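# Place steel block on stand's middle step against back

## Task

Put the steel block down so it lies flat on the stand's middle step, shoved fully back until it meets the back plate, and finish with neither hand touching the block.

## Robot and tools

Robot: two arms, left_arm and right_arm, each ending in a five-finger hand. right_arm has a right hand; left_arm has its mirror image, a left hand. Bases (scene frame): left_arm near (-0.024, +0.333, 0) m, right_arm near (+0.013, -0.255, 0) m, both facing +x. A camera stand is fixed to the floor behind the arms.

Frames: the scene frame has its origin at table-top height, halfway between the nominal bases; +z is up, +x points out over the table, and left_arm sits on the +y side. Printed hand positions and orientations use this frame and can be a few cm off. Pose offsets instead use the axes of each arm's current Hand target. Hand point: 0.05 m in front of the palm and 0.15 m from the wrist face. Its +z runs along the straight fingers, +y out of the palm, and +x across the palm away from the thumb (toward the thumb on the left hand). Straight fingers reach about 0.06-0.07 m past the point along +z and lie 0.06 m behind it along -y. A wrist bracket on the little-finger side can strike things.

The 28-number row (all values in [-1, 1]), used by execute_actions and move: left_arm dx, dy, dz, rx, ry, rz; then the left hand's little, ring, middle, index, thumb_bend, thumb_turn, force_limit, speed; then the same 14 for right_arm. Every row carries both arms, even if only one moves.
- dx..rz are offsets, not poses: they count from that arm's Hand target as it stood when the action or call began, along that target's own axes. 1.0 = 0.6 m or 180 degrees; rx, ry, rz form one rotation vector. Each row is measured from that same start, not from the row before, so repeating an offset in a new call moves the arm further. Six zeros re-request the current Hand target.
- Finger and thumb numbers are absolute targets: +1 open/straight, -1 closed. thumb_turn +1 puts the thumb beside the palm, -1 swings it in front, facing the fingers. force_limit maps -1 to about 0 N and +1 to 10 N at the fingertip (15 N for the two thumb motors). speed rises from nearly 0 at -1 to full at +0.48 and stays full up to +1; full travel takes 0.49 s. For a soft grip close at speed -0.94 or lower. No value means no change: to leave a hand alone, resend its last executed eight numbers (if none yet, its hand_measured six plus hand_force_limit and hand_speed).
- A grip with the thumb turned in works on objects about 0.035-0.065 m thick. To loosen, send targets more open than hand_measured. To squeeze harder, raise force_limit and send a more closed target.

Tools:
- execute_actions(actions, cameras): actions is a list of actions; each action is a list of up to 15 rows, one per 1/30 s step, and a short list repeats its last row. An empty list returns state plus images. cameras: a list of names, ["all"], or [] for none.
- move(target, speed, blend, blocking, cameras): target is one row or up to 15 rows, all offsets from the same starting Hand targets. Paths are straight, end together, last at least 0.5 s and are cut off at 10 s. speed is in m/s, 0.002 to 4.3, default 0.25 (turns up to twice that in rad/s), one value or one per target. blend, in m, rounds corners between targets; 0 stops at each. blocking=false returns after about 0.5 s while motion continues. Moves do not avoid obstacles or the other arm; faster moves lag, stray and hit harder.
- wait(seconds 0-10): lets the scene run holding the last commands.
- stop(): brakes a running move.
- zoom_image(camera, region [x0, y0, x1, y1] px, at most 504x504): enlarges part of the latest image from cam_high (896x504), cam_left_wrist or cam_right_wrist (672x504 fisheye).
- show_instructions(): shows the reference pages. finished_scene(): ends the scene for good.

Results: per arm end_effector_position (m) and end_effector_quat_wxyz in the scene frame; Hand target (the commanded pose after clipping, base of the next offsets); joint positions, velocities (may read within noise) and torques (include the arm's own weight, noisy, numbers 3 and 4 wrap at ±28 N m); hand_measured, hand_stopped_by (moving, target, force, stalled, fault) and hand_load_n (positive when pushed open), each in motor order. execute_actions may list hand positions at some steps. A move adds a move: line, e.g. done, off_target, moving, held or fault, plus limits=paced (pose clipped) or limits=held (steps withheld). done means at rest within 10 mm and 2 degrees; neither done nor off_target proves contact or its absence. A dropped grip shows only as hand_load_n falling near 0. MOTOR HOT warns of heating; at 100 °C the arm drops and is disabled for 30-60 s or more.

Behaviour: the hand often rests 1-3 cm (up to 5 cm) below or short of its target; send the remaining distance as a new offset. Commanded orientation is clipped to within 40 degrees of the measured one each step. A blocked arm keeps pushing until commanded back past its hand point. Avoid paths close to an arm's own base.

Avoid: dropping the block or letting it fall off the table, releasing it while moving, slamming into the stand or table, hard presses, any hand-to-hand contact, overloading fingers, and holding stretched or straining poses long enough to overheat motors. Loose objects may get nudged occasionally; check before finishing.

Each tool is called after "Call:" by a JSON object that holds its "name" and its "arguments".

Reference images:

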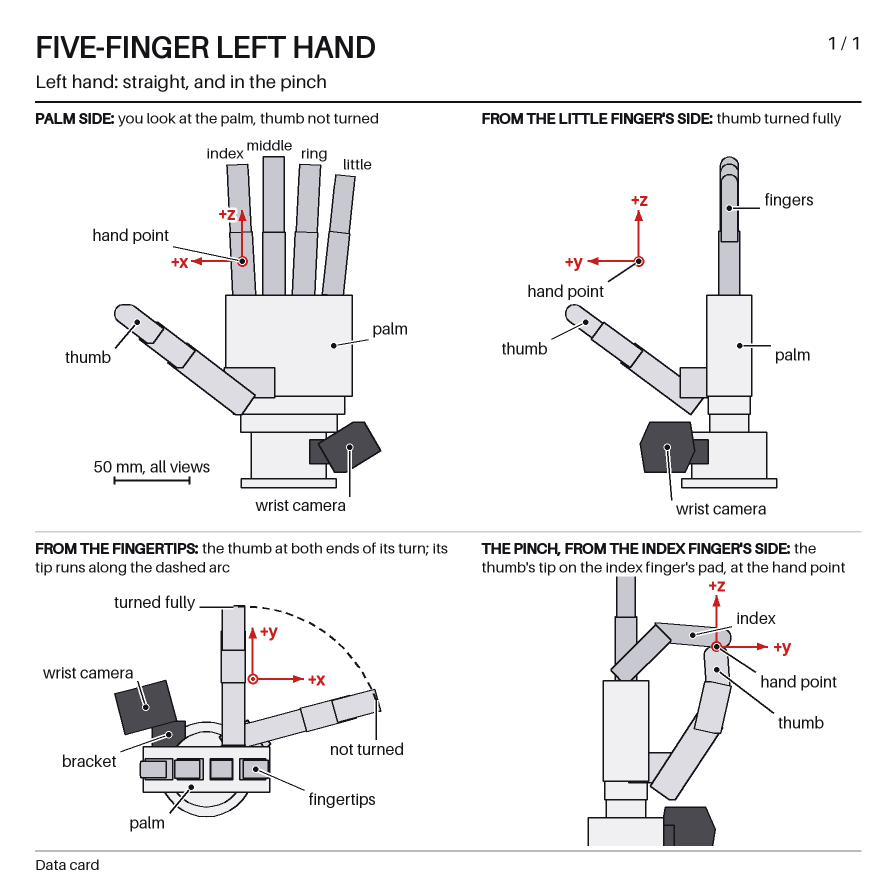

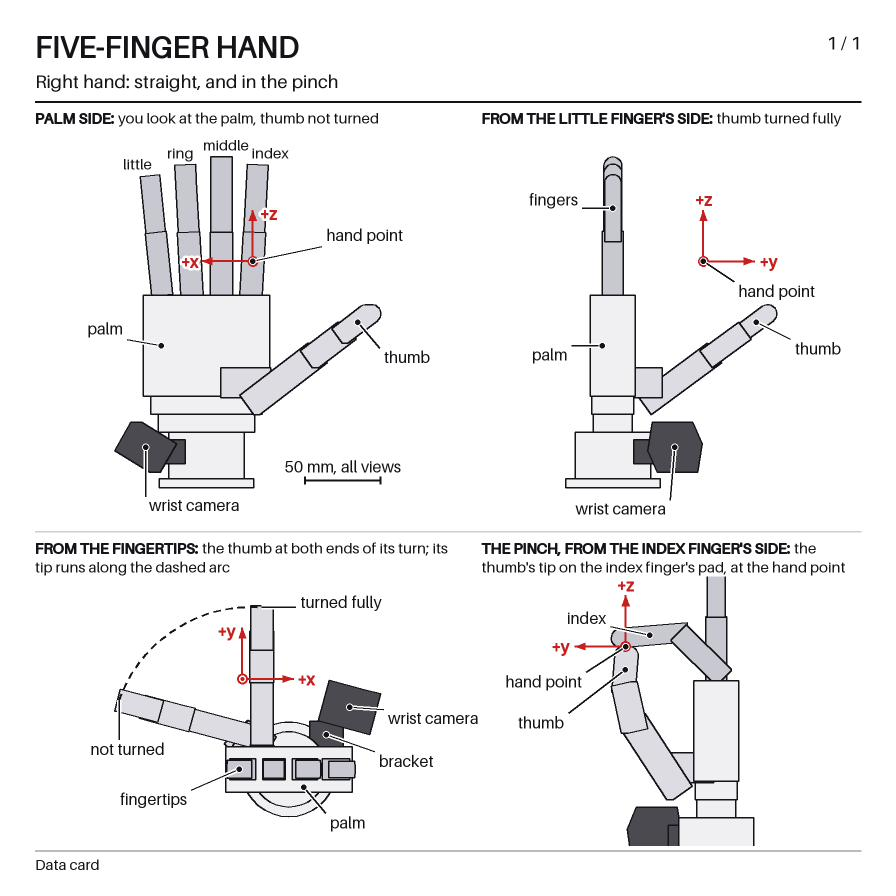

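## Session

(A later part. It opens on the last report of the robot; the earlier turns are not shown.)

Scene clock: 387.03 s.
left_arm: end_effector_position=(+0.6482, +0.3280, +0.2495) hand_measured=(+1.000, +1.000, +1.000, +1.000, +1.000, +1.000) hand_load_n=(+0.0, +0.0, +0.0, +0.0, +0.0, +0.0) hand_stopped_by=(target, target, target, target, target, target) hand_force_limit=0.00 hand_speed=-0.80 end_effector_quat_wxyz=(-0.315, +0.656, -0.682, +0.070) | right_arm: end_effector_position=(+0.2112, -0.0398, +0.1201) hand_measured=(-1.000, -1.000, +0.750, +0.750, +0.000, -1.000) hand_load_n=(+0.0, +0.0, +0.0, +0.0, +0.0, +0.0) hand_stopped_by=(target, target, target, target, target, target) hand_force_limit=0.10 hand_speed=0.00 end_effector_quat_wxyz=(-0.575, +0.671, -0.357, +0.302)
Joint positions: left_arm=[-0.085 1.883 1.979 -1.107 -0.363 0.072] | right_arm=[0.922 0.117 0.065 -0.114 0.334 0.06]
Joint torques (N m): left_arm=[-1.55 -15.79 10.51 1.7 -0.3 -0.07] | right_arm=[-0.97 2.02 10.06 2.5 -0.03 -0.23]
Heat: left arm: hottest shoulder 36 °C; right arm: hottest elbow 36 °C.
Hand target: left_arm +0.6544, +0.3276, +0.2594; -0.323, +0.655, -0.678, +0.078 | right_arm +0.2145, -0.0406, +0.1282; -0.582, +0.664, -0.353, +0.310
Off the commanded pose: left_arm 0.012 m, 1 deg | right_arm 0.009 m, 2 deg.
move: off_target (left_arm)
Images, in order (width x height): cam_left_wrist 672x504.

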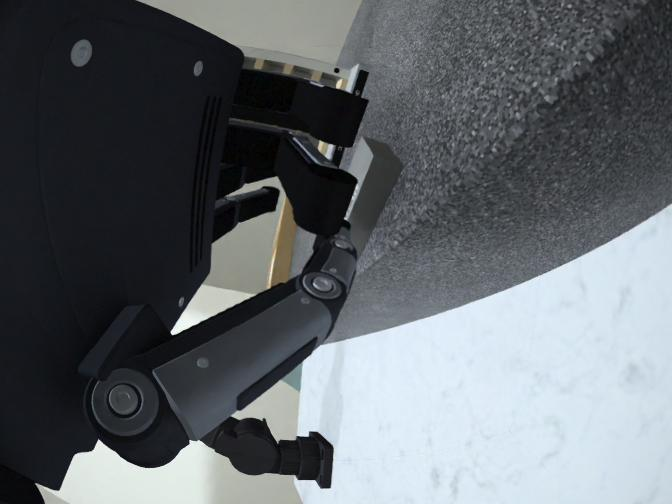

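Call:
{"name": "move", "arguments": {"target": [0,0,0,0,0,0,1,1,1,1,1,1,0,-0.8,0,0.0205,0.0228,0,0,0,-1,-1,0.75,0.75,0.0,-1,0.1,0.0], "cameras": ["cam_left_wrist"], "speed": 0.06}}

Call:
{"name": "zoom_image", "arguments": {"camera": "cam_left_wrist", "region": [250, 80, 520, 340]}}

Scene clock: 390.03 s.
left_arm: end_effector_position=(+0.6482, +0.3280, +0.2495) hand_measured=(+1.000, +1.000, +1.000, +1.000, +1.000, +1.000) hand_load_n=(+0.0, +0.0, +0.0, +0.0, +0.0, +0.0) hand_stopped_by=(target, target, target, target, target, target) hand_force_limit=0.00 hand_speed=-0.80 end_effector_quat_wxyz=(-0.315, +0.656, -0.682, +0.070) | right_arm: end_effector_position=(+0.2208, -0.0325, +0.1164) hand_measured=(-1.000, -1.000, +0.750, +0.750, +0.000, -1.000) hand_load_n=(+0.0, +0.0, -0.5, +0.0, -0.5, +0.0) hand_stopped_by=(target, target, target, target, target, target) hand_force_limit=0.10 hand_speed=0.00 end_effector_quat_wxyz=(-0.586, +0.662, -0.355, +0.303)
Joint positions: left_arm=[-0.085 1.883 1.979 -1.107 -0.363 0.072] | right_arm=[0.89 0.23 0.04 0.055 0.3 0.056]
Joint torques (N m): left_arm=[-1.9 -15.91 10.47 1.39 -0.3 -0.04] | right_arm=[-1.08 3.72 9.54 2.7 -0.03 -0.21]
Heat: left arm: hottest shoulder 36 °C; right arm: hottest elbow 36 °C.
Hand target: left_arm +0.6544, +0.3276, +0.2594; -0.323, +0.655, -0.678, +0.078 | right_arm +0.2245, -0.0339, +0.1142; -0.582, +0.664, -0.353, +0.310
Off the commanded pose: left_arm 0.012 m, 1 deg | right_arm 0.005 m, 1 deg.
move: off_target (left_arm)
Images, in order (width x height): cam_left_wrist 672x504.

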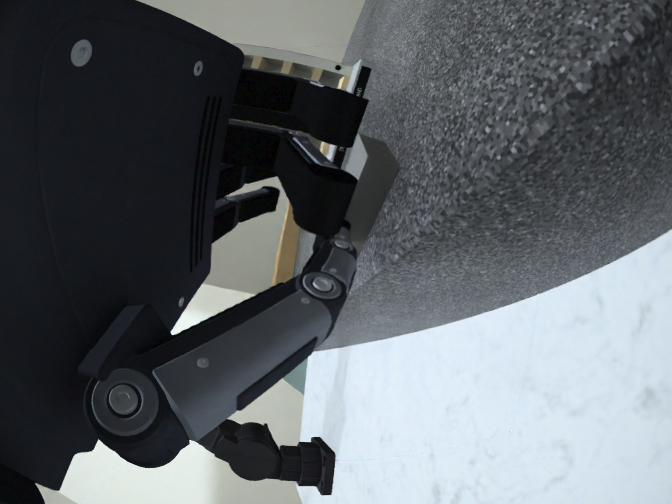

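Scaled by 1.867 from the camera's 672x504 image, which has a finer 960x720 frame.

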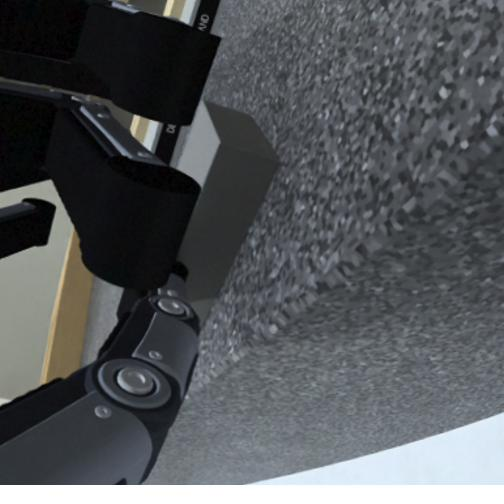

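Call:
{"name": "move", "arguments": {"target": [[0,0,0,0,0,0,1,1,1,1,1,1,0,-0.8,0,-0.033,-0.0044,0,0,0,-1,-1,0.75,0.75,0.0,-1,0.1,0.0],[0,0,0,0,0,0,1,1,1,1,1,1,0,-0.8,0,-0.0133,-0.052,-0.058,0,0,-1,-1,0.75,0.75,0.0,-1,0.1,0.0],[0,0,0,0,0,0,1,1,1,1,1,1,0,-0.8,0,0.0183,-0.0478,-0.058,0,0,-1,-1,0.75,0.75,0.0,-1,0.1,0.0]], "cameras": ["cam_left_wrist"], "speed": 0.08, "blend": [0.01,0.005,0]}}

Call:
{"name": "zoom_image", "arguments": {"camera": "cam_left_wrist", "region": [250, 80, 520, 340]}}

Scene clock: 393.70 s.
left_arm: end_effector_position=(+0.6482, +0.3280, +0.2495) hand_measured=(+1.000, +1.000, +1.000, +1.000, +1.000, +1.000) hand_load_n=(+0.0, +0.5, +0.0, +0.0, +0.0, -0.5) hand_stopped_by=(target, target, target, target, target, target) hand_force_limit=0.00 hand_speed=-0.80 end_effector_quat_wxyz=(-0.315, +0.656, -0.682, +0.070) | right_arm: end_effector_position=(+0.2025, -0.0523, +0.1049) hand_measured=(-1.000, -1.000, +0.750, +0.750, +0.000, -1.000) hand_load_n=(+0.0, +0.0, +0.0, +0.0, +0.0, +0.0) hand_stopped_by=(target, target, target, target, target, target) hand_force_limit=0.10 hand_speed=0.00 end_effector_quat_wxyz=(-0.514, +0.717, -0.377, +0.282)
Joint positions: left_arm=[-0.085 1.883 1.979 -1.107 -0.363 0.072] | right_arm=[0.896 0.151 0.132 -0.314 0.308 0.088]
Joint torques (N m): left_arm=[-1.79 -15.85 10.56 1.63 -0.3 -0.02] | right_arm=[0.38 1.9 9.92 1.46 0.25 0.15]
Heat: left arm: hottest shoulder 36 °C; right arm: hottest elbow 36 °C.
Hand target: left_arm +0.6544, +0.3276, +0.2594; -0.323, +0.655, -0.678, +0.078 | right_arm +0.1997, -0.0506, +0.1069; -0.519, +0.714, -0.379, +0.277
Off the commanded pose: left_arm 0.012 m, 1 deg | right_arm 0.004 m, 1 deg.
move: off_target (left_arm); blend cut to 0.0099 m at target 1
Images, in order (width x height): cam_left_wrist 672x504.

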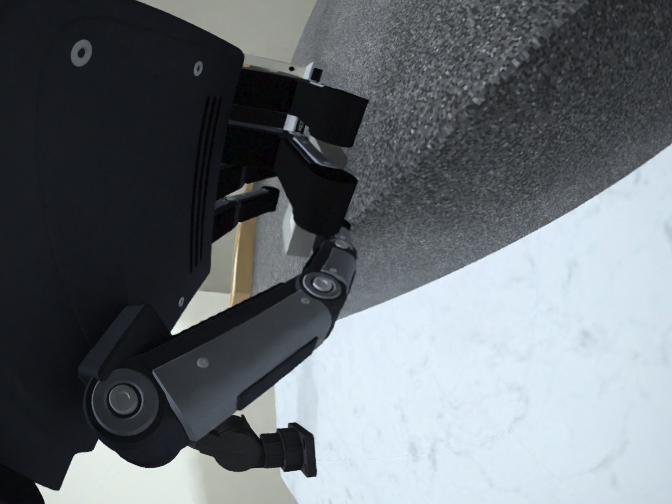

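Scaled by 1.867 from the camera's 672x504 image, which has a finer 960x720 frame.

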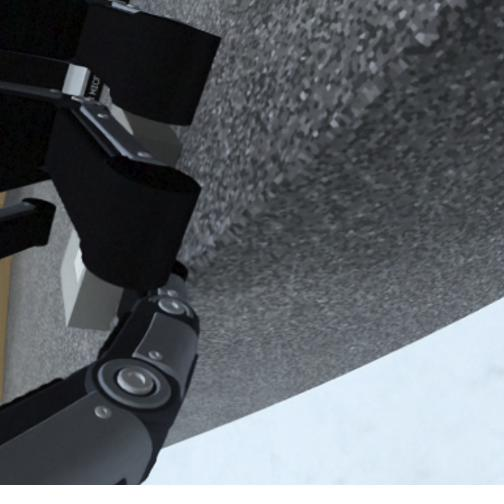

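Call:
{"name": "move", "arguments": {"target": [0,0,0,0,0,0,1,1,1,1,1,1,0,-0.8,0.001,-0.0179,0.0554,0,0,0,-1,-1,0.75,0.75,0.0,-1,0.1,0.0], "cameras": ["cam_left_wrist"], "speed": 0.05}}

Call:
{"name": "zoom_image", "arguments": {"camera": "cam_left_wrist", "region": [250, 80, 520, 340]}}

Scene clock: 396.30 s.
left_arm: end_effector_position=(+0.6482, +0.3280, +0.2495) hand_measured=(+1.000, +1.000, +1.000, +1.000, +1.000, +1.000) hand_load_n=(+0.0, +0.0, +0.0, +0.0, +0.0, +0.0) hand_stopped_by=(target, target, target, target, target, target) hand_force_limit=0.00 hand_speed=-0.80 end_effector_quat_wxyz=(-0.315, +0.656, -0.682, +0.070) | right_arm: end_effector_position=(+0.2234, -0.0324, +0.1030) hand_measured=(-1.000, -1.000, +0.750, +0.750, +0.000, -1.000) hand_load_n=(+0.0, +0.0, +0.0, +0.0, -3.0, -1.0) hand_stopped_by=(target, target, target, target, target, target) hand_force_limit=0.10 hand_speed=0.00 end_effector_quat_wxyz=(-0.526, +0.710, -0.380, +0.273)
Joint positions: left_arm=[-0.085 1.883 1.979 -1.107 -0.363 0.072] | right_arm=[0.837 0.375 0.132 -0.068 0.238 0.088]
Joint torques (N m): left_arm=[-1.85 -15.5 10.47 1.65 -0.27 -0.06] | right_arm=[-1.2 4.01 11.38 1.78 -0.01 -0.16]
Heat: left arm: hottest shoulder 36 °C; right arm: hottest elbow 35 °C.
Hand target: left_arm +0.6544, +0.3276, +0.2594; -0.323, +0.655, -0.678, +0.078 | right_arm +0.2290, -0.0315, +0.1069; -0.519, +0.714, -0.379, +0.277
Off the commanded pose: left_arm 0.012 m, 1 deg | right_arm 0.007 m, 1 deg.
move: off_target (left_arm)
Images, in order (width x height): cam_left_wrist 672x504.

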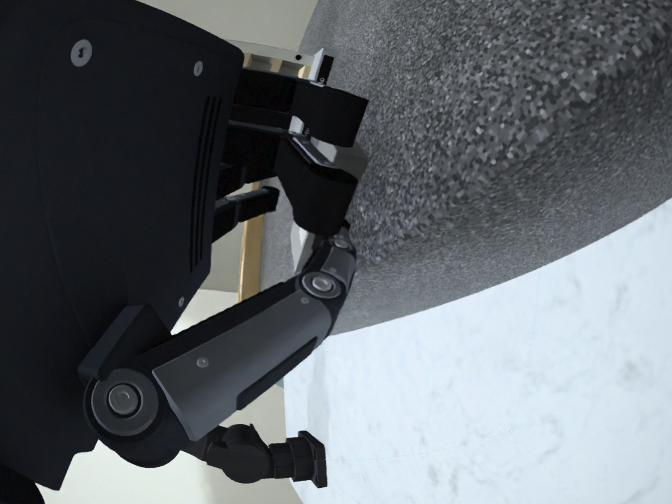

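Scaled by 1.867 from the camera's 672x504 image, which has a finer 960x720 frame.

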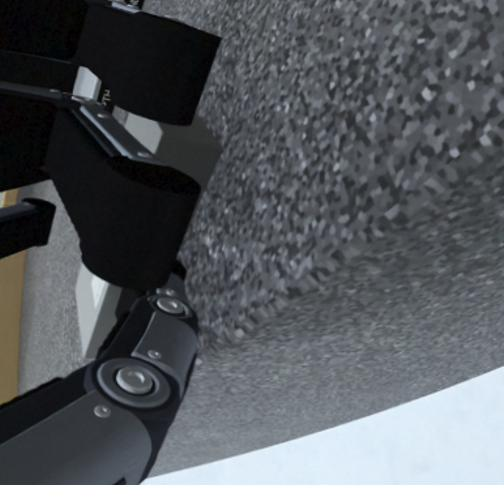

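Call:
{"name": "move", "arguments": {"target": [0,0,0,0,0,0,1,1,1,1,1,1,0,-0.8,0.001,-0.0243,0.0535,0,0,0,-1,-1,0.75,0.75,0.0,-1,0.1,0.0], "cameras": ["cam_left_wrist"], "speed": 0.05}}

Call:
{"name": "zoom_image", "arguments": {"camera": "cam_left_wrist", "region": [250, 80, 520, 340]}}

Scene clock: 398.50 s.
left_arm: end_effector_position=(+0.6482, +0.3280, +0.2495) hand_measured=(+1.000, +1.000, +1.000, +1.000, +1.000, +1.000) hand_load_n=(+0.0, +0.0, +0.0, +0.0, +0.0, +0.0) hand_stopped_by=(target, target, target, target, target, target) hand_force_limit=0.00 hand_speed=-0.80 end_effector_quat_wxyz=(-0.315, +0.656, -0.682, +0.070) | right_arm: end_effector_position=(+0.2485, -0.0156, +0.1028) hand_measured=(-1.000, -1.000, +0.750, +0.750, +0.000, -1.000) hand_load_n=(+0.0, +0.0, +0.0, +0.0, -2.5, -0.5) hand_stopped_by=(target, target, target, target, target, target) hand_force_limit=0.10 hand_speed=0.00 end_effector_quat_wxyz=(-0.522, +0.713, -0.384, +0.269)
Joint positions: left_arm=[-0.085 1.883 1.979 -1.107 -0.363 0.072] | right_arm=[0.785 0.602 0.176 0.104 0.188 0.081]
Joint torques (N m): left_arm=[-1.44 -16.32 10.5 1.46 -0.28 -0.03] | right_arm=[-1.2 2.61 11.49 1.96 0.02 -0.26]
Heat: left arm: hottest shoulder 36 °C; right arm: hottest elbow 35 °C.
Hand target: left_arm +0.6544, +0.3276, +0.2594; -0.323, +0.655, -0.678, +0.078 | right_arm +0.2584, -0.0125, +0.1109; -0.519, +0.714, -0.379, +0.277
Off the commanded pose: left_arm 0.012 m, 1 deg | right_arm 0.013 m, 1 deg.
move: off_target (left_arm, right_arm)
Images, in order (width x height): cam_left_wrist 672x504.

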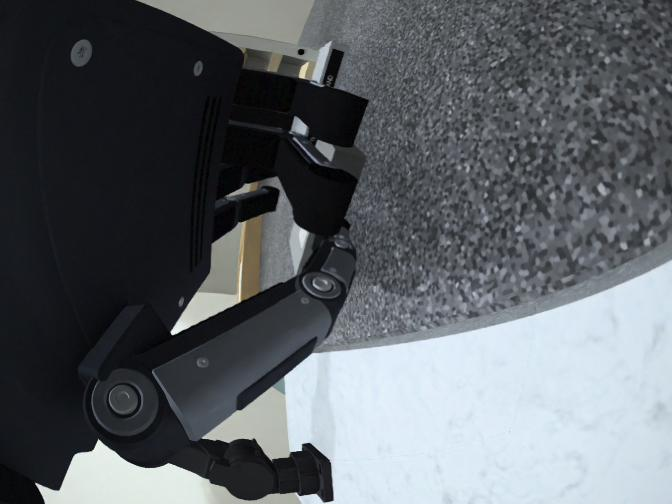

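Scaled by 1.867 from the camera's 672x504 image, which has a finer 960x720 frame.

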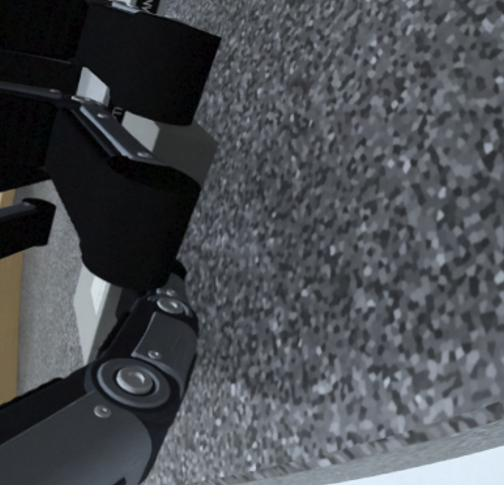

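Call:
{"name": "move", "arguments": {"target": [[0,0,0,0,0,0,1,1,1,1,1,1,0,-0.8,0,-0.02,-0.03,0,0,0,-1,-1,0.75,0.75,0.0,-1,0.1,0.0],[0,0,0,0,0,0,1,1,1,1,1,1,0,-0.8,-0.005,-0.0282,-0.0433,0.06,0,0,-1,-1,0.75,0.75,0.0,-1,0.1,0.0]], "cameras": ["cam_left_wrist"], "speed": 0.08, "blend": [0.005,0]}}

Call:
{"name": "zoom_image", "arguments": {"camera": "cam_left_wrist", "region": [250, 80, 520, 340]}}

Scene clock: 401.40 s.
left_arm: end_effector_position=(+0.6482, +0.3280, +0.2495) hand_measured=(+1.000, +1.000, +1.000, +1.000, +1.000, +1.000) hand_load_n=(+0.0, +0.0, +0.0, +0.0, +0.0, +0.0) hand_stopped_by=(target, target, target, target, target, target) hand_force_limit=0.00 hand_speed=-0.80 end_effector_quat_wxyz=(-0.315, +0.656, -0.682, +0.070) | right_arm: end_effector_position=(+0.2405, -0.0239, +0.1255) hand_measured=(-1.000, -1.000, +0.750, +0.750, +0.000, -1.000) hand_load_n=(+0.0, +0.0, +0.0, +0.0, +0.0, +0.0) hand_stopped_by=(target, target, target, target, target, target) hand_force_limit=0.10 hand_speed=0.00 end_effector_quat_wxyz=(-0.573, +0.668, -0.363, +0.306)
Joint positions: left_arm=[-0.085 1.883 1.979 -1.107 -0.363 0.072] | right_arm=[0.837 0.417 0.101 0.154 0.263 0.05]
Joint torques (N m): left_arm=[-1.79 -15.62 10.48 1.65 -0.22 -0.04] | right_arm=[0.56 0.91 9.62 2.69 0.22 -0.21]
Heat: left arm: hottest shoulder 36 °C; right arm: hottest elbow 36 °C.
Hand target: left_arm +0.6544, +0.3276, +0.2594; -0.323, +0.655, -0.678, +0.078 | right_arm +0.2405, -0.0209, +0.1351; -0.584, +0.662, -0.352, +0.311
Off the commanded pose: left_arm 0.012 m, 1 deg | right_arm 0.010 m, 2 deg.
move: off_target (left_arm)
Images, in order (width x height): cam_left_wrist 672x504.

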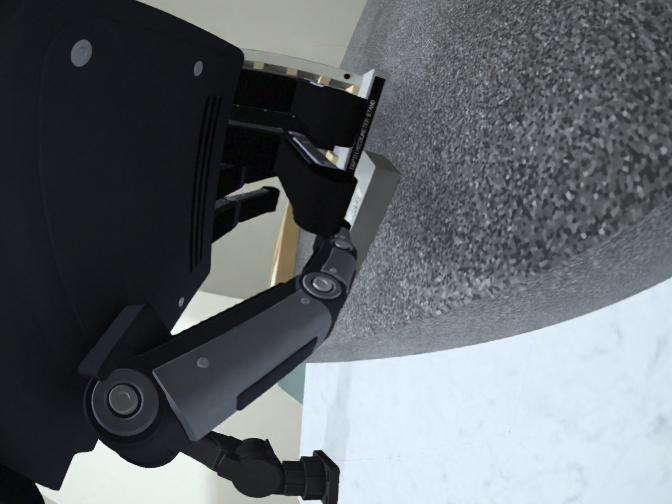

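Scaled by 1.867 from the camera's 672x504 image, which has a finer 960x720 frame.

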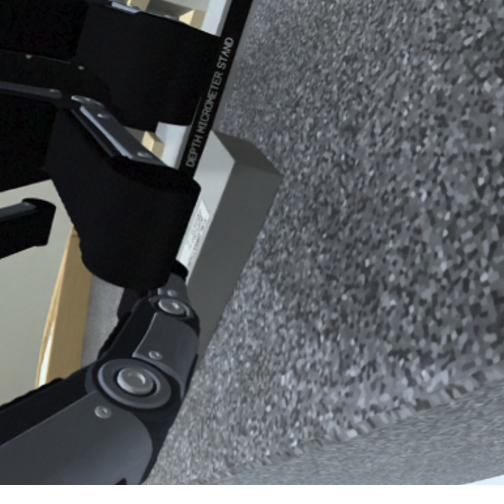

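Call:
{"name": "move", "arguments": {"target": [0,0,0,0,0,0,1,1,1,1,1,1,0,-0.8,-0.005,0.0322,0.004,0,0,0,-1,-1,0.75,0.75,0.0,-1,0.1,0.0], "cameras": ["cam_left_wrist"], "speed": 0.06}}

Call:
{"name": "zoom_image", "arguments": {"camera": "cam_left_wrist", "region": [250, 80, 520, 340]}}

Scene clock: 404.87 s.
left_arm: end_effector_position=(+0.6482, +0.3280, +0.2495) hand_measured=(+1.000, +1.000, +1.000, +1.000, +1.000, +1.000) hand_load_n=(+0.0, +0.0, +0.0, +0.0, -0.5, +0.5) hand_stopped_by=(target, target, target, target, target, target) hand_force_limit=0.00 hand_speed=-0.80 end_effector_quat_wxyz=(-0.315, +0.656, -0.682, +0.070) | right_arm: end_effector_position=(+0.2389, -0.0216, +0.1133) hand_measured=(-1.000, -1.000, +0.750, +0.750, +0.000, -1.000) hand_load_n=(+0.0, +0.0, +0.0, +0.0, +0.0, +0.0) hand_stopped_by=(target, target, target, target, target, target) hand_force_limit=0.10 hand_speed=0.00 end_effector_quat_wxyz=(-0.581, +0.661, -0.360, +0.308)
Joint positions: left_arm=[-0.085 1.883 1.979 -1.107 -0.363 0.072] | right_arm=[0.857 0.468 0.056 0.273 0.283 0.05]
Joint torques (N m): left_arm=[-1.08 -15.91 10.47 1.58 -0.26 -0.05] | right_arm=[0.56 2.67 9.36 2.86 0.22 -0.18]
Heat: left arm: hottest shoulder 36 °C; right arm: hottest elbow 35 °C.
Hand target: left_arm +0.6544, +0.3276, +0.2594; -0.323, +0.655, -0.678, +0.078 | right_arm +0.2389, -0.0184, +0.1157; -0.584, +0.662, -0.352, +0.311
Off the commanded pose: left_arm 0.012 m, 1 deg | right_arm 0.004 m, 1 deg.
move: off_target (left_arm)
Images, in order (width x height): cam_left_wrist 672x504.

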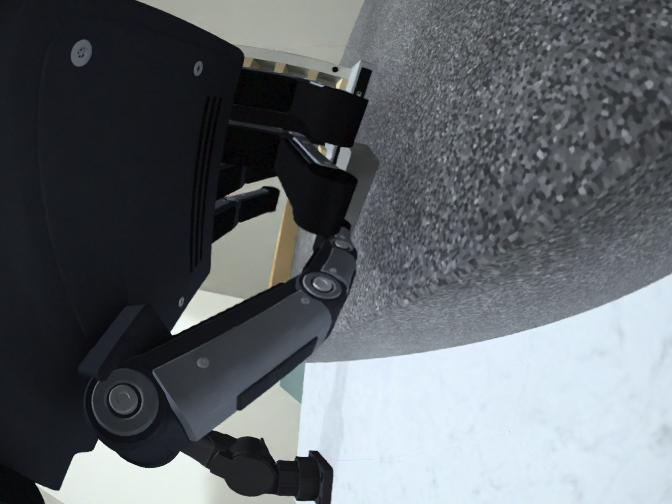

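Scaled by 1.867 from the camera's 672x504 image, which has a finer 960x720 frame.

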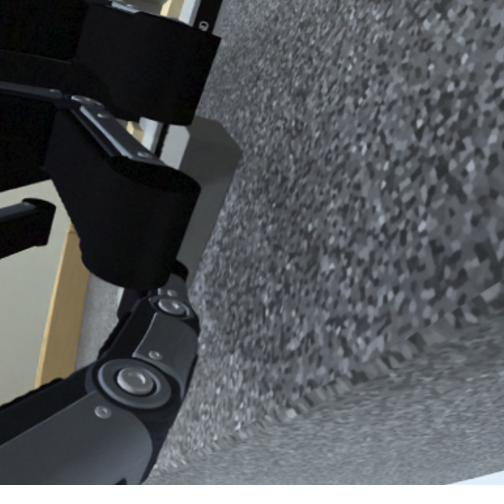

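Call:
{"name": "move", "arguments": {"target": [0,0,0,0,0,0,1,1,1,1,1,1,0,-0.8,0,0.0132,0.0016,0,0,0,-1,-1,0.75,0.75,0.0,-1,0.1,0.0], "cameras": ["cam_left_wrist"], "speed": 0.06}}

Call:
{"name": "zoom_image", "arguments": {"camera": "cam_left_wrist", "region": [250, 80, 520, 340]}}

Scene clock: 406.43 s.
left_arm: end_effector_position=(+0.6482, +0.3280, +0.2495) hand_measured=(+1.000, +1.000, +1.000, +1.000, +1.000, +1.000) hand_load_n=(+0.0, +0.0, +0.0, +0.0, -0.5, +0.0) hand_stopped_by=(target, target, target, target, target, target) hand_force_limit=0.00 hand_speed=-0.80 end_effector_quat_wxyz=(-0.315, +0.656, -0.682, +0.070) | right_arm: end_effector_position=(+0.2392, -0.0213, +0.1062) hand_measured=(-1.000, -1.000, +0.750, +0.750, +0.000, -1.000) hand_load_n=(+0.0, +0.0, +0.0, -0.5, +0.0, +0.0) hand_stopped_by=(target, target, target, target, target, target) hand_force_limit=0.10 hand_speed=0.00 end_effector_quat_wxyz=(-0.582, +0.661, -0.360, +0.309)
Joint positions: left_arm=[-0.085 1.883 1.979 -1.107 -0.363 0.072] | right_arm=[0.857 0.508 0.039 0.331 0.283 0.05]
Joint torques (N m): left_arm=[-1.38 -16.26 10.47 1.5 -0.24 -0.05] | right_arm=[0.5 2.26 9.05 2.82 0.22 -0.18]
Heat: left arm: hottest shoulder 36 °C; right arm: hottest elbow 35 °C.
Hand target: left_arm +0.6544, +0.3276, +0.2594; -0.323, +0.655, -0.678, +0.078 | right_arm +0.2389, -0.0184, +0.1077; -0.584, +0.662, -0.352, +0.311
Off the commanded pose: left_arm 0.012 m, 1 deg | right_arm 0.003 m, 1 deg.
move: off_target (left_arm)
Images, in order (width x height): cam_left_wrist 672x504.

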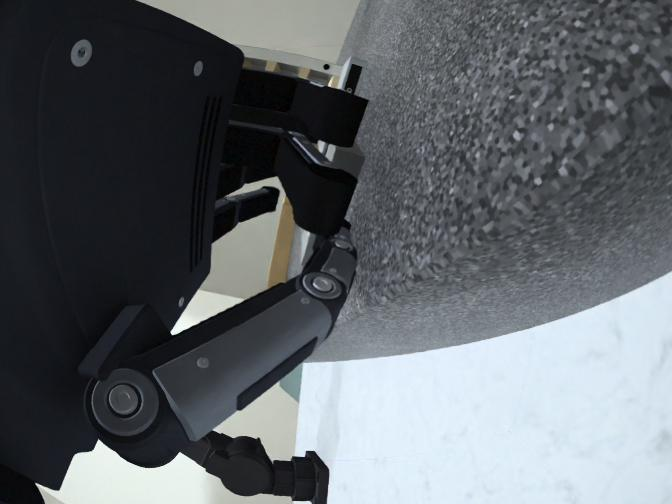

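Scaled by 1.867 from the camera's 672x504 image, which has a finer 960x720 frame.

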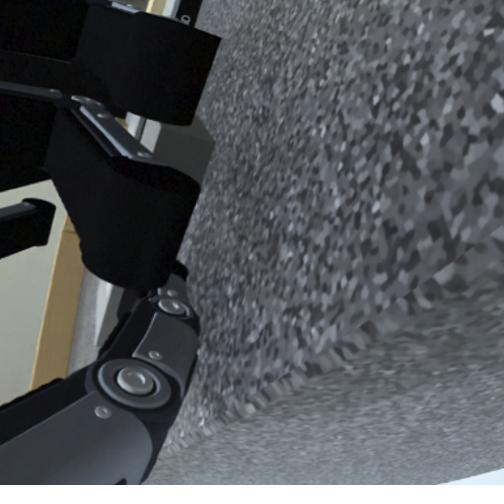

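Call:
{"name": "move", "arguments": {"target": [0,0,0,0,0,0,1,1,1,1,1,1,0,-0.8,0,-0.002,0.0165,0,0,0,-1,-1,0.75,0.75,0.0,-1,0.1,0.0], "cameras": ["cam_left_wrist"], "speed": 0.05}}

Call:
{"name": "zoom_image", "arguments": {"camera": "cam_left_wrist", "region": [250, 80, 520, 340]}}

Scene clock: 407.90 s.
left_arm: end_effector_position=(+0.6482, +0.3280, +0.2495) hand_measured=(+1.000, +1.000, +1.000, +1.000, +1.000, +1.000) hand_load_n=(-0.5, +0.0, +0.0, +0.0, +0.0, +0.0) hand_stopped_by=(target, target, target, target, target, target) hand_force_limit=0.00 hand_speed=-0.80 end_effector_quat_wxyz=(-0.315, +0.656, -0.682, +0.070) | right_arm: end_effector_position=(+0.2421, -0.0145, +0.1045) hand_measured=(-1.000, -1.000, +0.750, +0.750, +0.000, -1.000) hand_load_n=(+0.0, +0.0, +0.0, +0.0, -1.0, -0.5) hand_stopped_by=(target, target, target, target, target, target) hand_force_limit=0.10 hand_speed=0.00 end_effector_quat_wxyz=(-0.587, +0.660, -0.356, +0.305)
Joint positions: left_arm=[-0.085 1.883 1.979 -1.107 -0.363 0.072] | right_arm=[0.857 0.595 0.039 0.427 0.272 0.05]
Joint torques (N m): left_arm=[-2.14 -15.91 10.41 1.61 -0.28 0] | right_arm=[-0.73 2.49 9.78 2.21 -0.08 -0.21]
Heat: left arm: hottest shoulder 36 °C; right arm: hottest elbow 35 °C.
Hand target: left_arm +0.6544, +0.3276, +0.2594; -0.323, +0.655, -0.678, +0.078 | right_arm +0.2471, -0.0128, +0.1077; -0.584, +0.662, -0.352, +0.311
Off the commanded pose: left_arm 0.012 m, 1 deg | right_arm 0.006 m, 1 deg.
move: off_target (left_arm)
Images, in order (width x height): cam_left_wrist 672x504.

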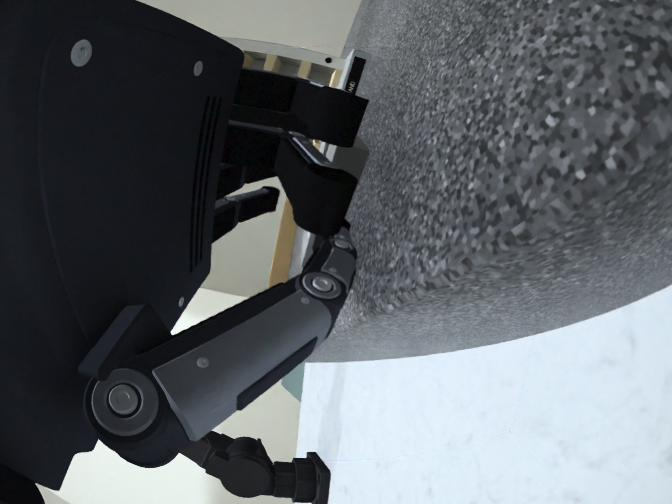

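Scaled by 1.867 from the camera's 672x504 image, which has a finer 960x720 frame.

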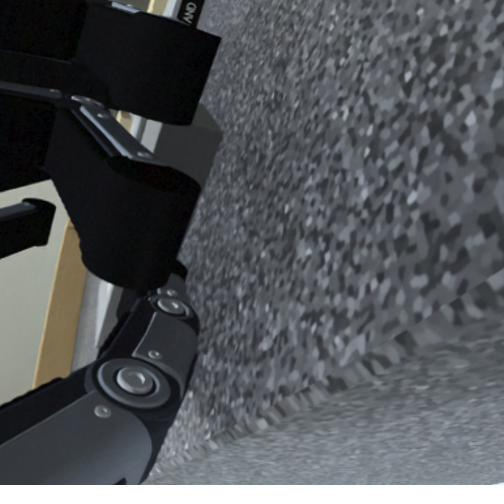

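Call:
{"name": "move", "arguments": {"target": [0,0,0,0,0,0,1,1,1,1,1,1,0,-0.8,0.0068,-0.0033,0.013,0,0,0,-1,-1,0.75,0.75,0.0,-1,0.1,0.0], "cameras": ["cam_left_wrist"], "speed": 0.05}}

Call:
{"name": "zoom_image", "arguments": {"camera": "cam_left_wrist", "region": [250, 80, 520, 340]}}

Scene clock: 409.50 s.
left_arm: end_effector_position=(+0.6482, +0.3280, +0.2495) hand_measured=(+1.000, +1.000, +1.000, +1.000, +1.000, +1.000) hand_load_n=(+0.0, +0.0, +0.0, +0.0, +0.0, +0.0) hand_stopped_by=(target, target, target, target, target, target) hand_force_limit=0.00 hand_speed=-0.80 end_effector_quat_wxyz=(-0.315, +0.656, -0.682, +0.070) | right_arm: end_effector_position=(+0.2472, -0.0135, +0.1039) hand_measured=(-1.000, -1.000, +0.750, +0.750, +0.000, -1.000) hand_load_n=(+0.0, +0.0, +0.0, -0.5, -1.5, -0.5) hand_stopped_by=(target, target, target, target, target, target) hand_force_limit=0.10 hand_speed=0.00 end_effector_quat_wxyz=(-0.590, +0.659, -0.354, +0.302)
Joint positions: left_arm=[-0.085 1.883 1.979 -1.107 -0.363 0.072] | right_arm=[0.824 0.642 0.041 0.477 0.231 0.049]
Joint torques (N m): left_arm=[-1.61 -16.03 10.52 1.5 -0.29 -0.04] | right_arm=[-1.2 2.43 10.44 1.83 0.03 -0.26]
Heat: left arm: hottest shoulder 36 °C; right arm: hottest elbow 35 °C.
Hand target: left_arm +0.6544, +0.3276, +0.2594; -0.323, +0.655, -0.678, +0.078 | right_arm +0.2559, -0.0117, +0.1086; -0.584, +0.662, -0.352, +0.311
Off the commanded pose: left_arm 0.012 m, 1 deg | right_arm 0.010 m, 1 deg.
move: off_target (left_arm)
Images, in order (width x height): cam_left_wrist 672x504.

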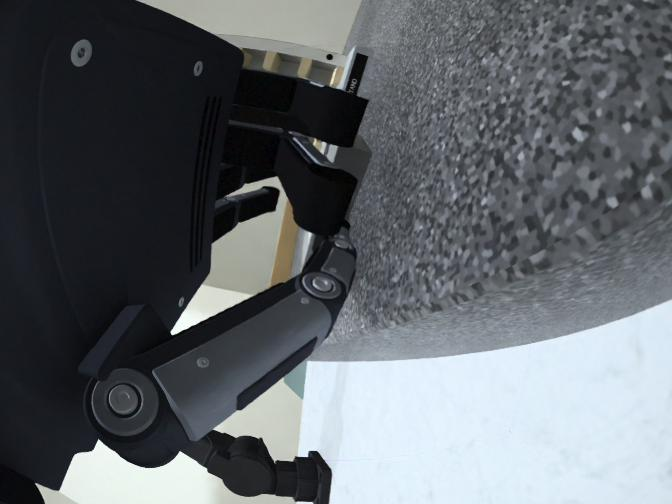

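Scaled by 1.867 from the camera's 672x504 image, which has a finer 960x720 frame.

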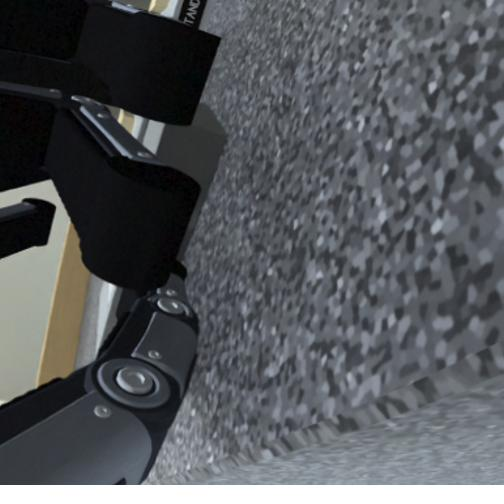

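Call:
{"name": "move", "arguments": {"target": [[0,0,0,0,0,0,1,1,1,1,1,1,0,-0.8,0,-0.005,0.0,0,0,0,-1,-1,0.75,0.75,0.0,-1,0.1,0.0],[0,0,0,0,0,0,1,1,1,1,1,1,0,-0.8,0,-0.005,0.0,0,0,0,-1,-1,0.15,0.15,0.0,-1,0.0,-0.4]], "cameras": ["cam_left_wrist"], "speed": 0.05}}

Call:
{"name": "zoom_image", "arguments": {"camera": "cam_left_wrist", "region": [250, 80, 520, 340]}}

Scene clock: 411.37 s.
left_arm: end_effector_position=(+0.6482, +0.3280, +0.2495) hand_measured=(+1.000, +1.000, +1.000, +1.000, +1.000, +1.000) hand_load_n=(+0.0, +0.0, +0.0, -0.5, +0.0, +0.0) hand_stopped_by=(target, target, target, target, target, target) hand_force_limit=0.00 hand_speed=-0.80 end_effector_quat_wxyz=(-0.315, +0.656, -0.682, +0.070) | right_arm: end_effector_position=(+0.2486, -0.0130, +0.1063) hand_measured=(-1.000, -1.000, +0.206, +0.206, +0.004, -1.000) hand_load_n=(+0.0, +0.0, +7.5, +10.0, +10.5, -1.5) hand_stopped_by=(target, target, force, force, target, target) hand_force_limit=0.00 hand_speed=-0.40 end_effector_quat_wxyz=(-0.591, +0.658, -0.354, +0.303)
Joint positions: left_arm=[-0.085 1.883 1.979 -1.107 -0.363 0.072] | right_arm=[0.821 0.643 0.046 0.476 0.23 0.047]
Joint torques (N m): left_arm=[-2.43 -15.68 10.55 1.51 -0.27 -0.02] | right_arm=[-0.97 1.9 10.52 1.1 0.04 -0.25]
Heat: left arm: hottest shoulder 36 °C; right arm: hottest elbow 35 °C.
Hand target: left_arm +0.6544, +0.3276, +0.2594; -0.323, +0.655, -0.678, +0.078 | right_arm +0.2563, -0.0116, +0.1116; -0.584, +0.662, -0.352, +0.311
Off the commanded pose: left_arm 0.012 m, 1 deg | right_arm 0.009 m, 1 deg.
move: off_target (left_arm); target 2's new numbers were sent with right_arm's hand 0.012 m and 1 deg from that target
Images, in order (width x height): cam_left_wrist 672x504.

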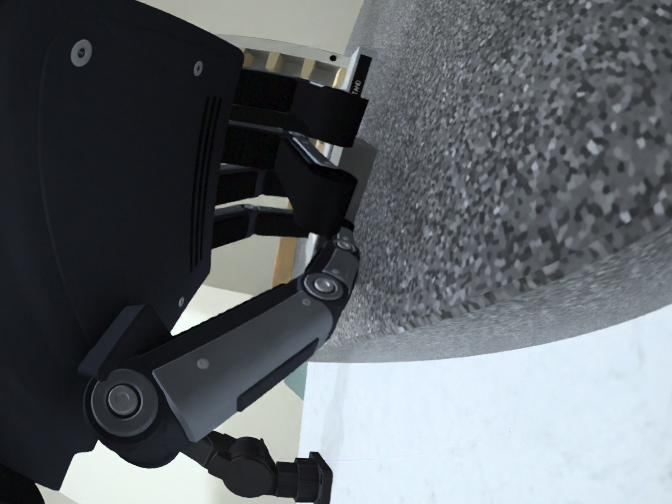

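Scaled by 1.867 from the camera's 672x504 image, which has a finer 960x720 frame.

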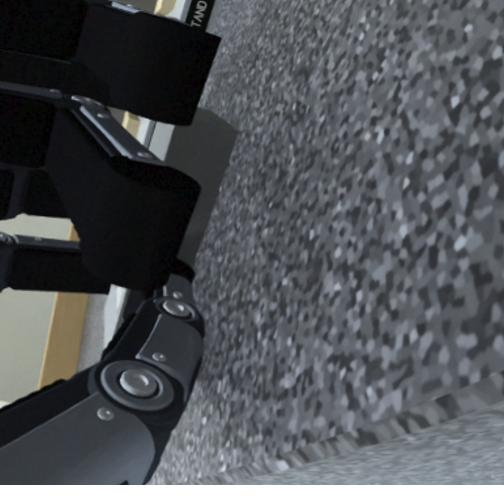

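Call:
{"name": "move", "arguments": {"target": [[0,0,0,0,0,0,1,1,1,1,1,1,0,-0.8,0,-0.066,-0.0083,0,0,0,-1,-1,0.15,0.15,0.0,-1,0.0,-0.4],[0,0,0,0,0,0,1,1,1,1,1,1,0,-0.8,0,-0.1592,-0.0702,0,0,0,-1,-1,0.15,0.15,0.0,-1,0.0,-0.4]], "cameras": ["cam_left_wrist","cam_high"], "speed": 0.08, "blend": [0.01,0]}}

Call:
{"name": "zoom_image", "arguments": {"camera": "cam_left_wrist", "region": [210, 80, 480, 340]}}

Scene clock: 414.57 s.
left_arm: end_effector_position=(+0.6482, +0.3280, +0.2495) hand_measured=(+1.000, +1.000, +1.000, +1.000, +1.000, +1.000) hand_load_n=(+0.0, +0.0, +0.0, +0.0, +0.0, +0.0) hand_stopped_by=(target, target, target, target, target, target) hand_force_limit=0.00 hand_speed=-0.80 end_effector_quat_wxyz=(-0.315, +0.656, -0.682, +0.070) | right_arm: end_effector_position=(+0.2271, -0.0371, +0.1529) hand_measured=(-1.000, -1.000, +0.206, +0.206, +0.004, -1.000) hand_load_n=(+0.0, +0.0, +7.5, +10.0, +10.5, -1.5) hand_stopped_by=(target, target, force, force, target, target) hand_force_limit=0.00 hand_speed=-0.40 end_effector_quat_wxyz=(-0.547, +0.691, -0.364, +0.302)
Joint positions: left_arm=[-0.085 1.883 1.979 -1.107 -0.363 0.072] | right_arm=[0.851 0.262 0.203 -0.172 0.276 0.043]
Joint torques (N m): left_arm=[-1.85 -15.85 10.35 1.55 -0.27 -0.02] | right_arm=[0.62 0.91 16.2 2.04 0.27 -0.11]
Heat: left arm: hottest shoulder 36 °C; right arm: hottest elbow 36 °C.
Hand target: left_arm +0.6544, +0.3276, +0.2594; -0.323, +0.655, -0.678, +0.078 | right_arm +0.2313, -0.0282, +0.2116; -0.584, +0.662, -0.352, +0.311
Off the commanded pose: left_arm 0.012 m, 1 deg | right_arm 0.060 m, 6 deg.
move: off_target (left_arm, right_arm)
Images, in order (width x height): cam_high 896x504, cam_left_wrist 672x504.

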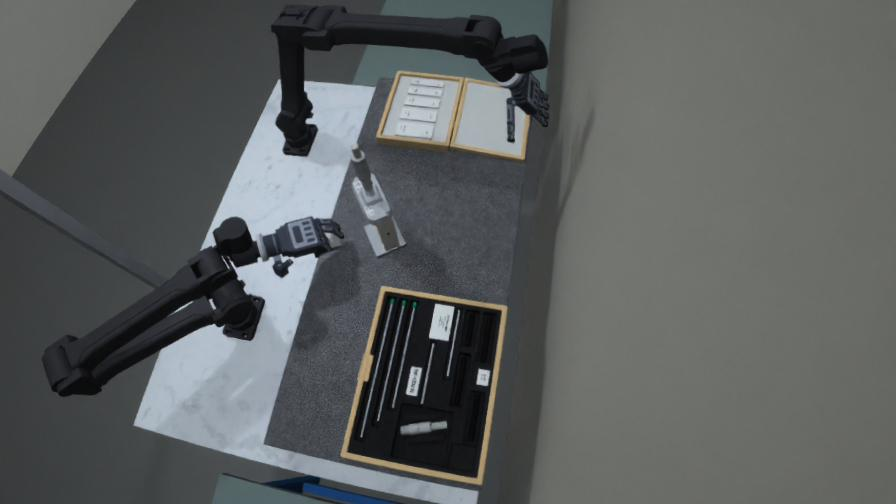

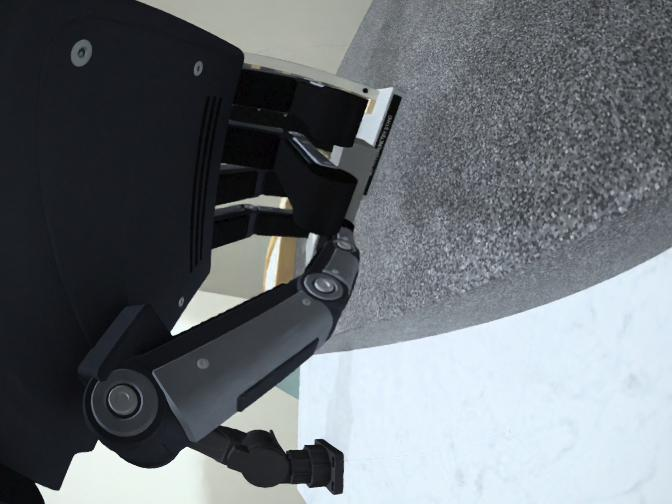

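Scaled by 1.867 from the camera's 672x504 image, which has a finer 960x720 frame.

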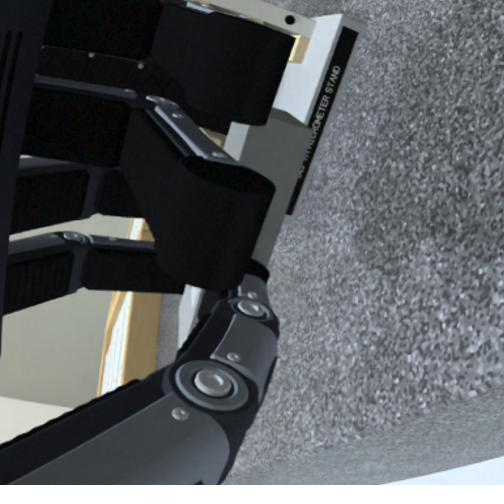

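Call:
{"name": "move", "arguments": {"target": [[-0.1472,0.2558,-0.3682,-0.0458,0.0885,-0.2153,-1,-1,-1,-1,1,1,0,0.2,0,0,0,0,0,0,-1,-1,0.15,0.15,0.0,-1,0.0,-0.4],[0.04,0.5445,-0.56,-0.0916,0.177,-0.4306,-1,-1,-1,-1,1,1,0,0.2,0,0,0,0,0,0,-1,-1,0.15,0.15,0.0,-1,0.0,-0.4]], "cameras": ["all"], "speed": 0.25, "blend": [0.05,0]}}

Scene clock: 423.27 s.
left_arm: end_effector_position=(+0.2049, +0.2437, +0.3455) hand_measured=(-1.000, -1.000, -1.000, -1.000, +1.000, +1.000) hand_load_n=(+0.0, +0.0, +0.0, +0.0, +0.0, -0.5) hand_stopped_by=(target, target, target, target, target, target) hand_force_limit=0.00 hand_speed=0.20 end_effector_quat_wxyz=(+0.065, +0.920, -0.187, +0.338) | right_arm: end_effector_position=(+0.2266, -0.0376, +0.1528) hand_measured=(-1.000, -1.000, +0.206, +0.206, +0.004, -1.000) hand_load_n=(+0.0, +0.0, +7.0, +10.0, +10.5, -1.0) hand_stopped_by=(target, target, force, force, target, target) hand_force_limit=0.00 hand_speed=-0.40 end_effector_quat_wxyz=(-0.546, +0.691, -0.364, +0.302)
Joint positions: left_arm=[0.189 0.519 0.944 -1.384 0.369 -1.086] | right_arm=[0.851 0.257 0.203 -0.177 0.277 0.043]
Joint torques (N m): left_arm=[-2.78 0.91 7.1 1.2 0.11 -0.16] | right_arm=[0.56 0.97 16.21 2.04 0.27 -0.11]
Heat: left arm: hottest shoulder 35 °C; right arm: hottest elbow 39 °C.
Hand target: left_arm +0.2004, +0.2407, +0.3402; +0.069, +0.922, -0.187, +0.333 | right_arm +0.2313, -0.0282, +0.2116; -0.584, +0.662, -0.352, +0.311
Off the commanded pose: left_arm 0.007 m, 1 deg | right_arm 0.060 m, 6 deg.
move: off_target (right_arm)

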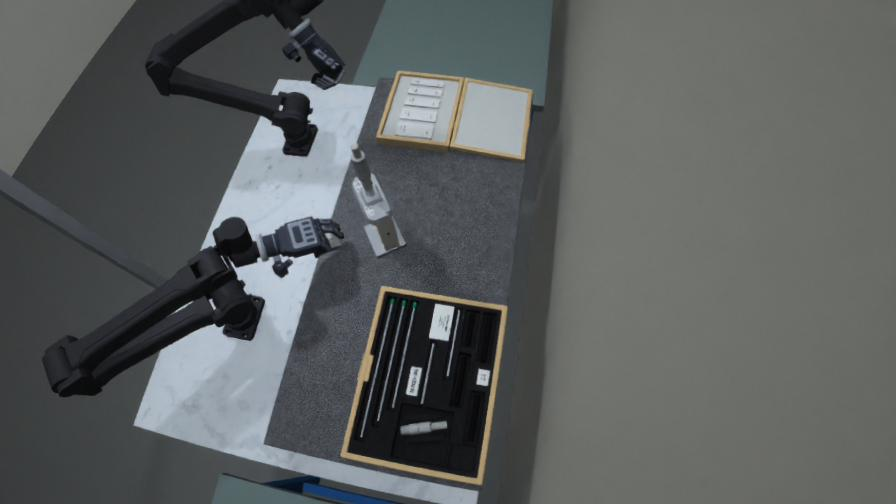

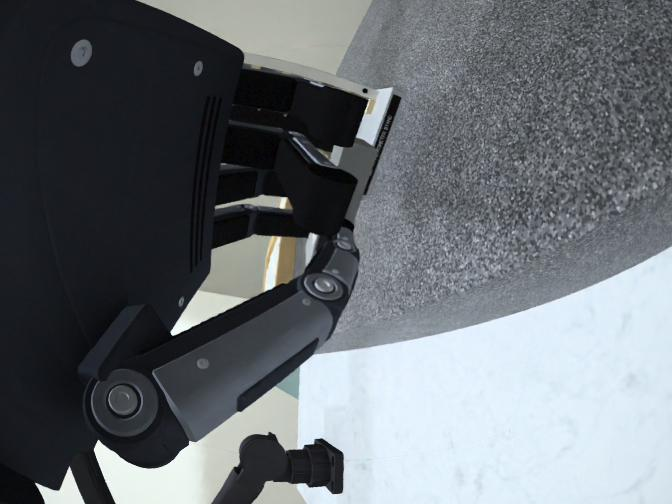

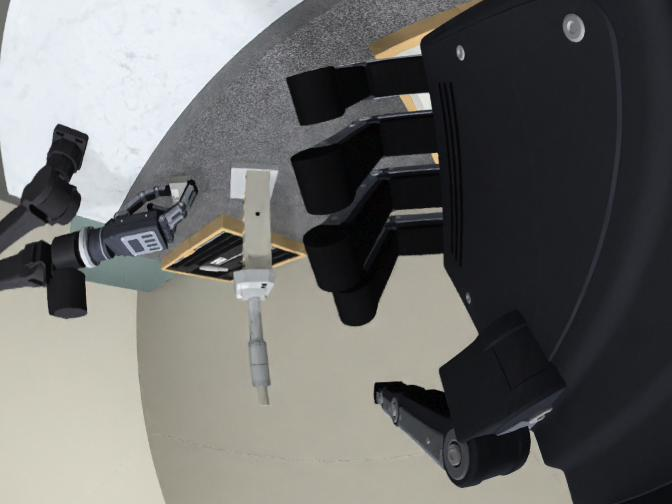

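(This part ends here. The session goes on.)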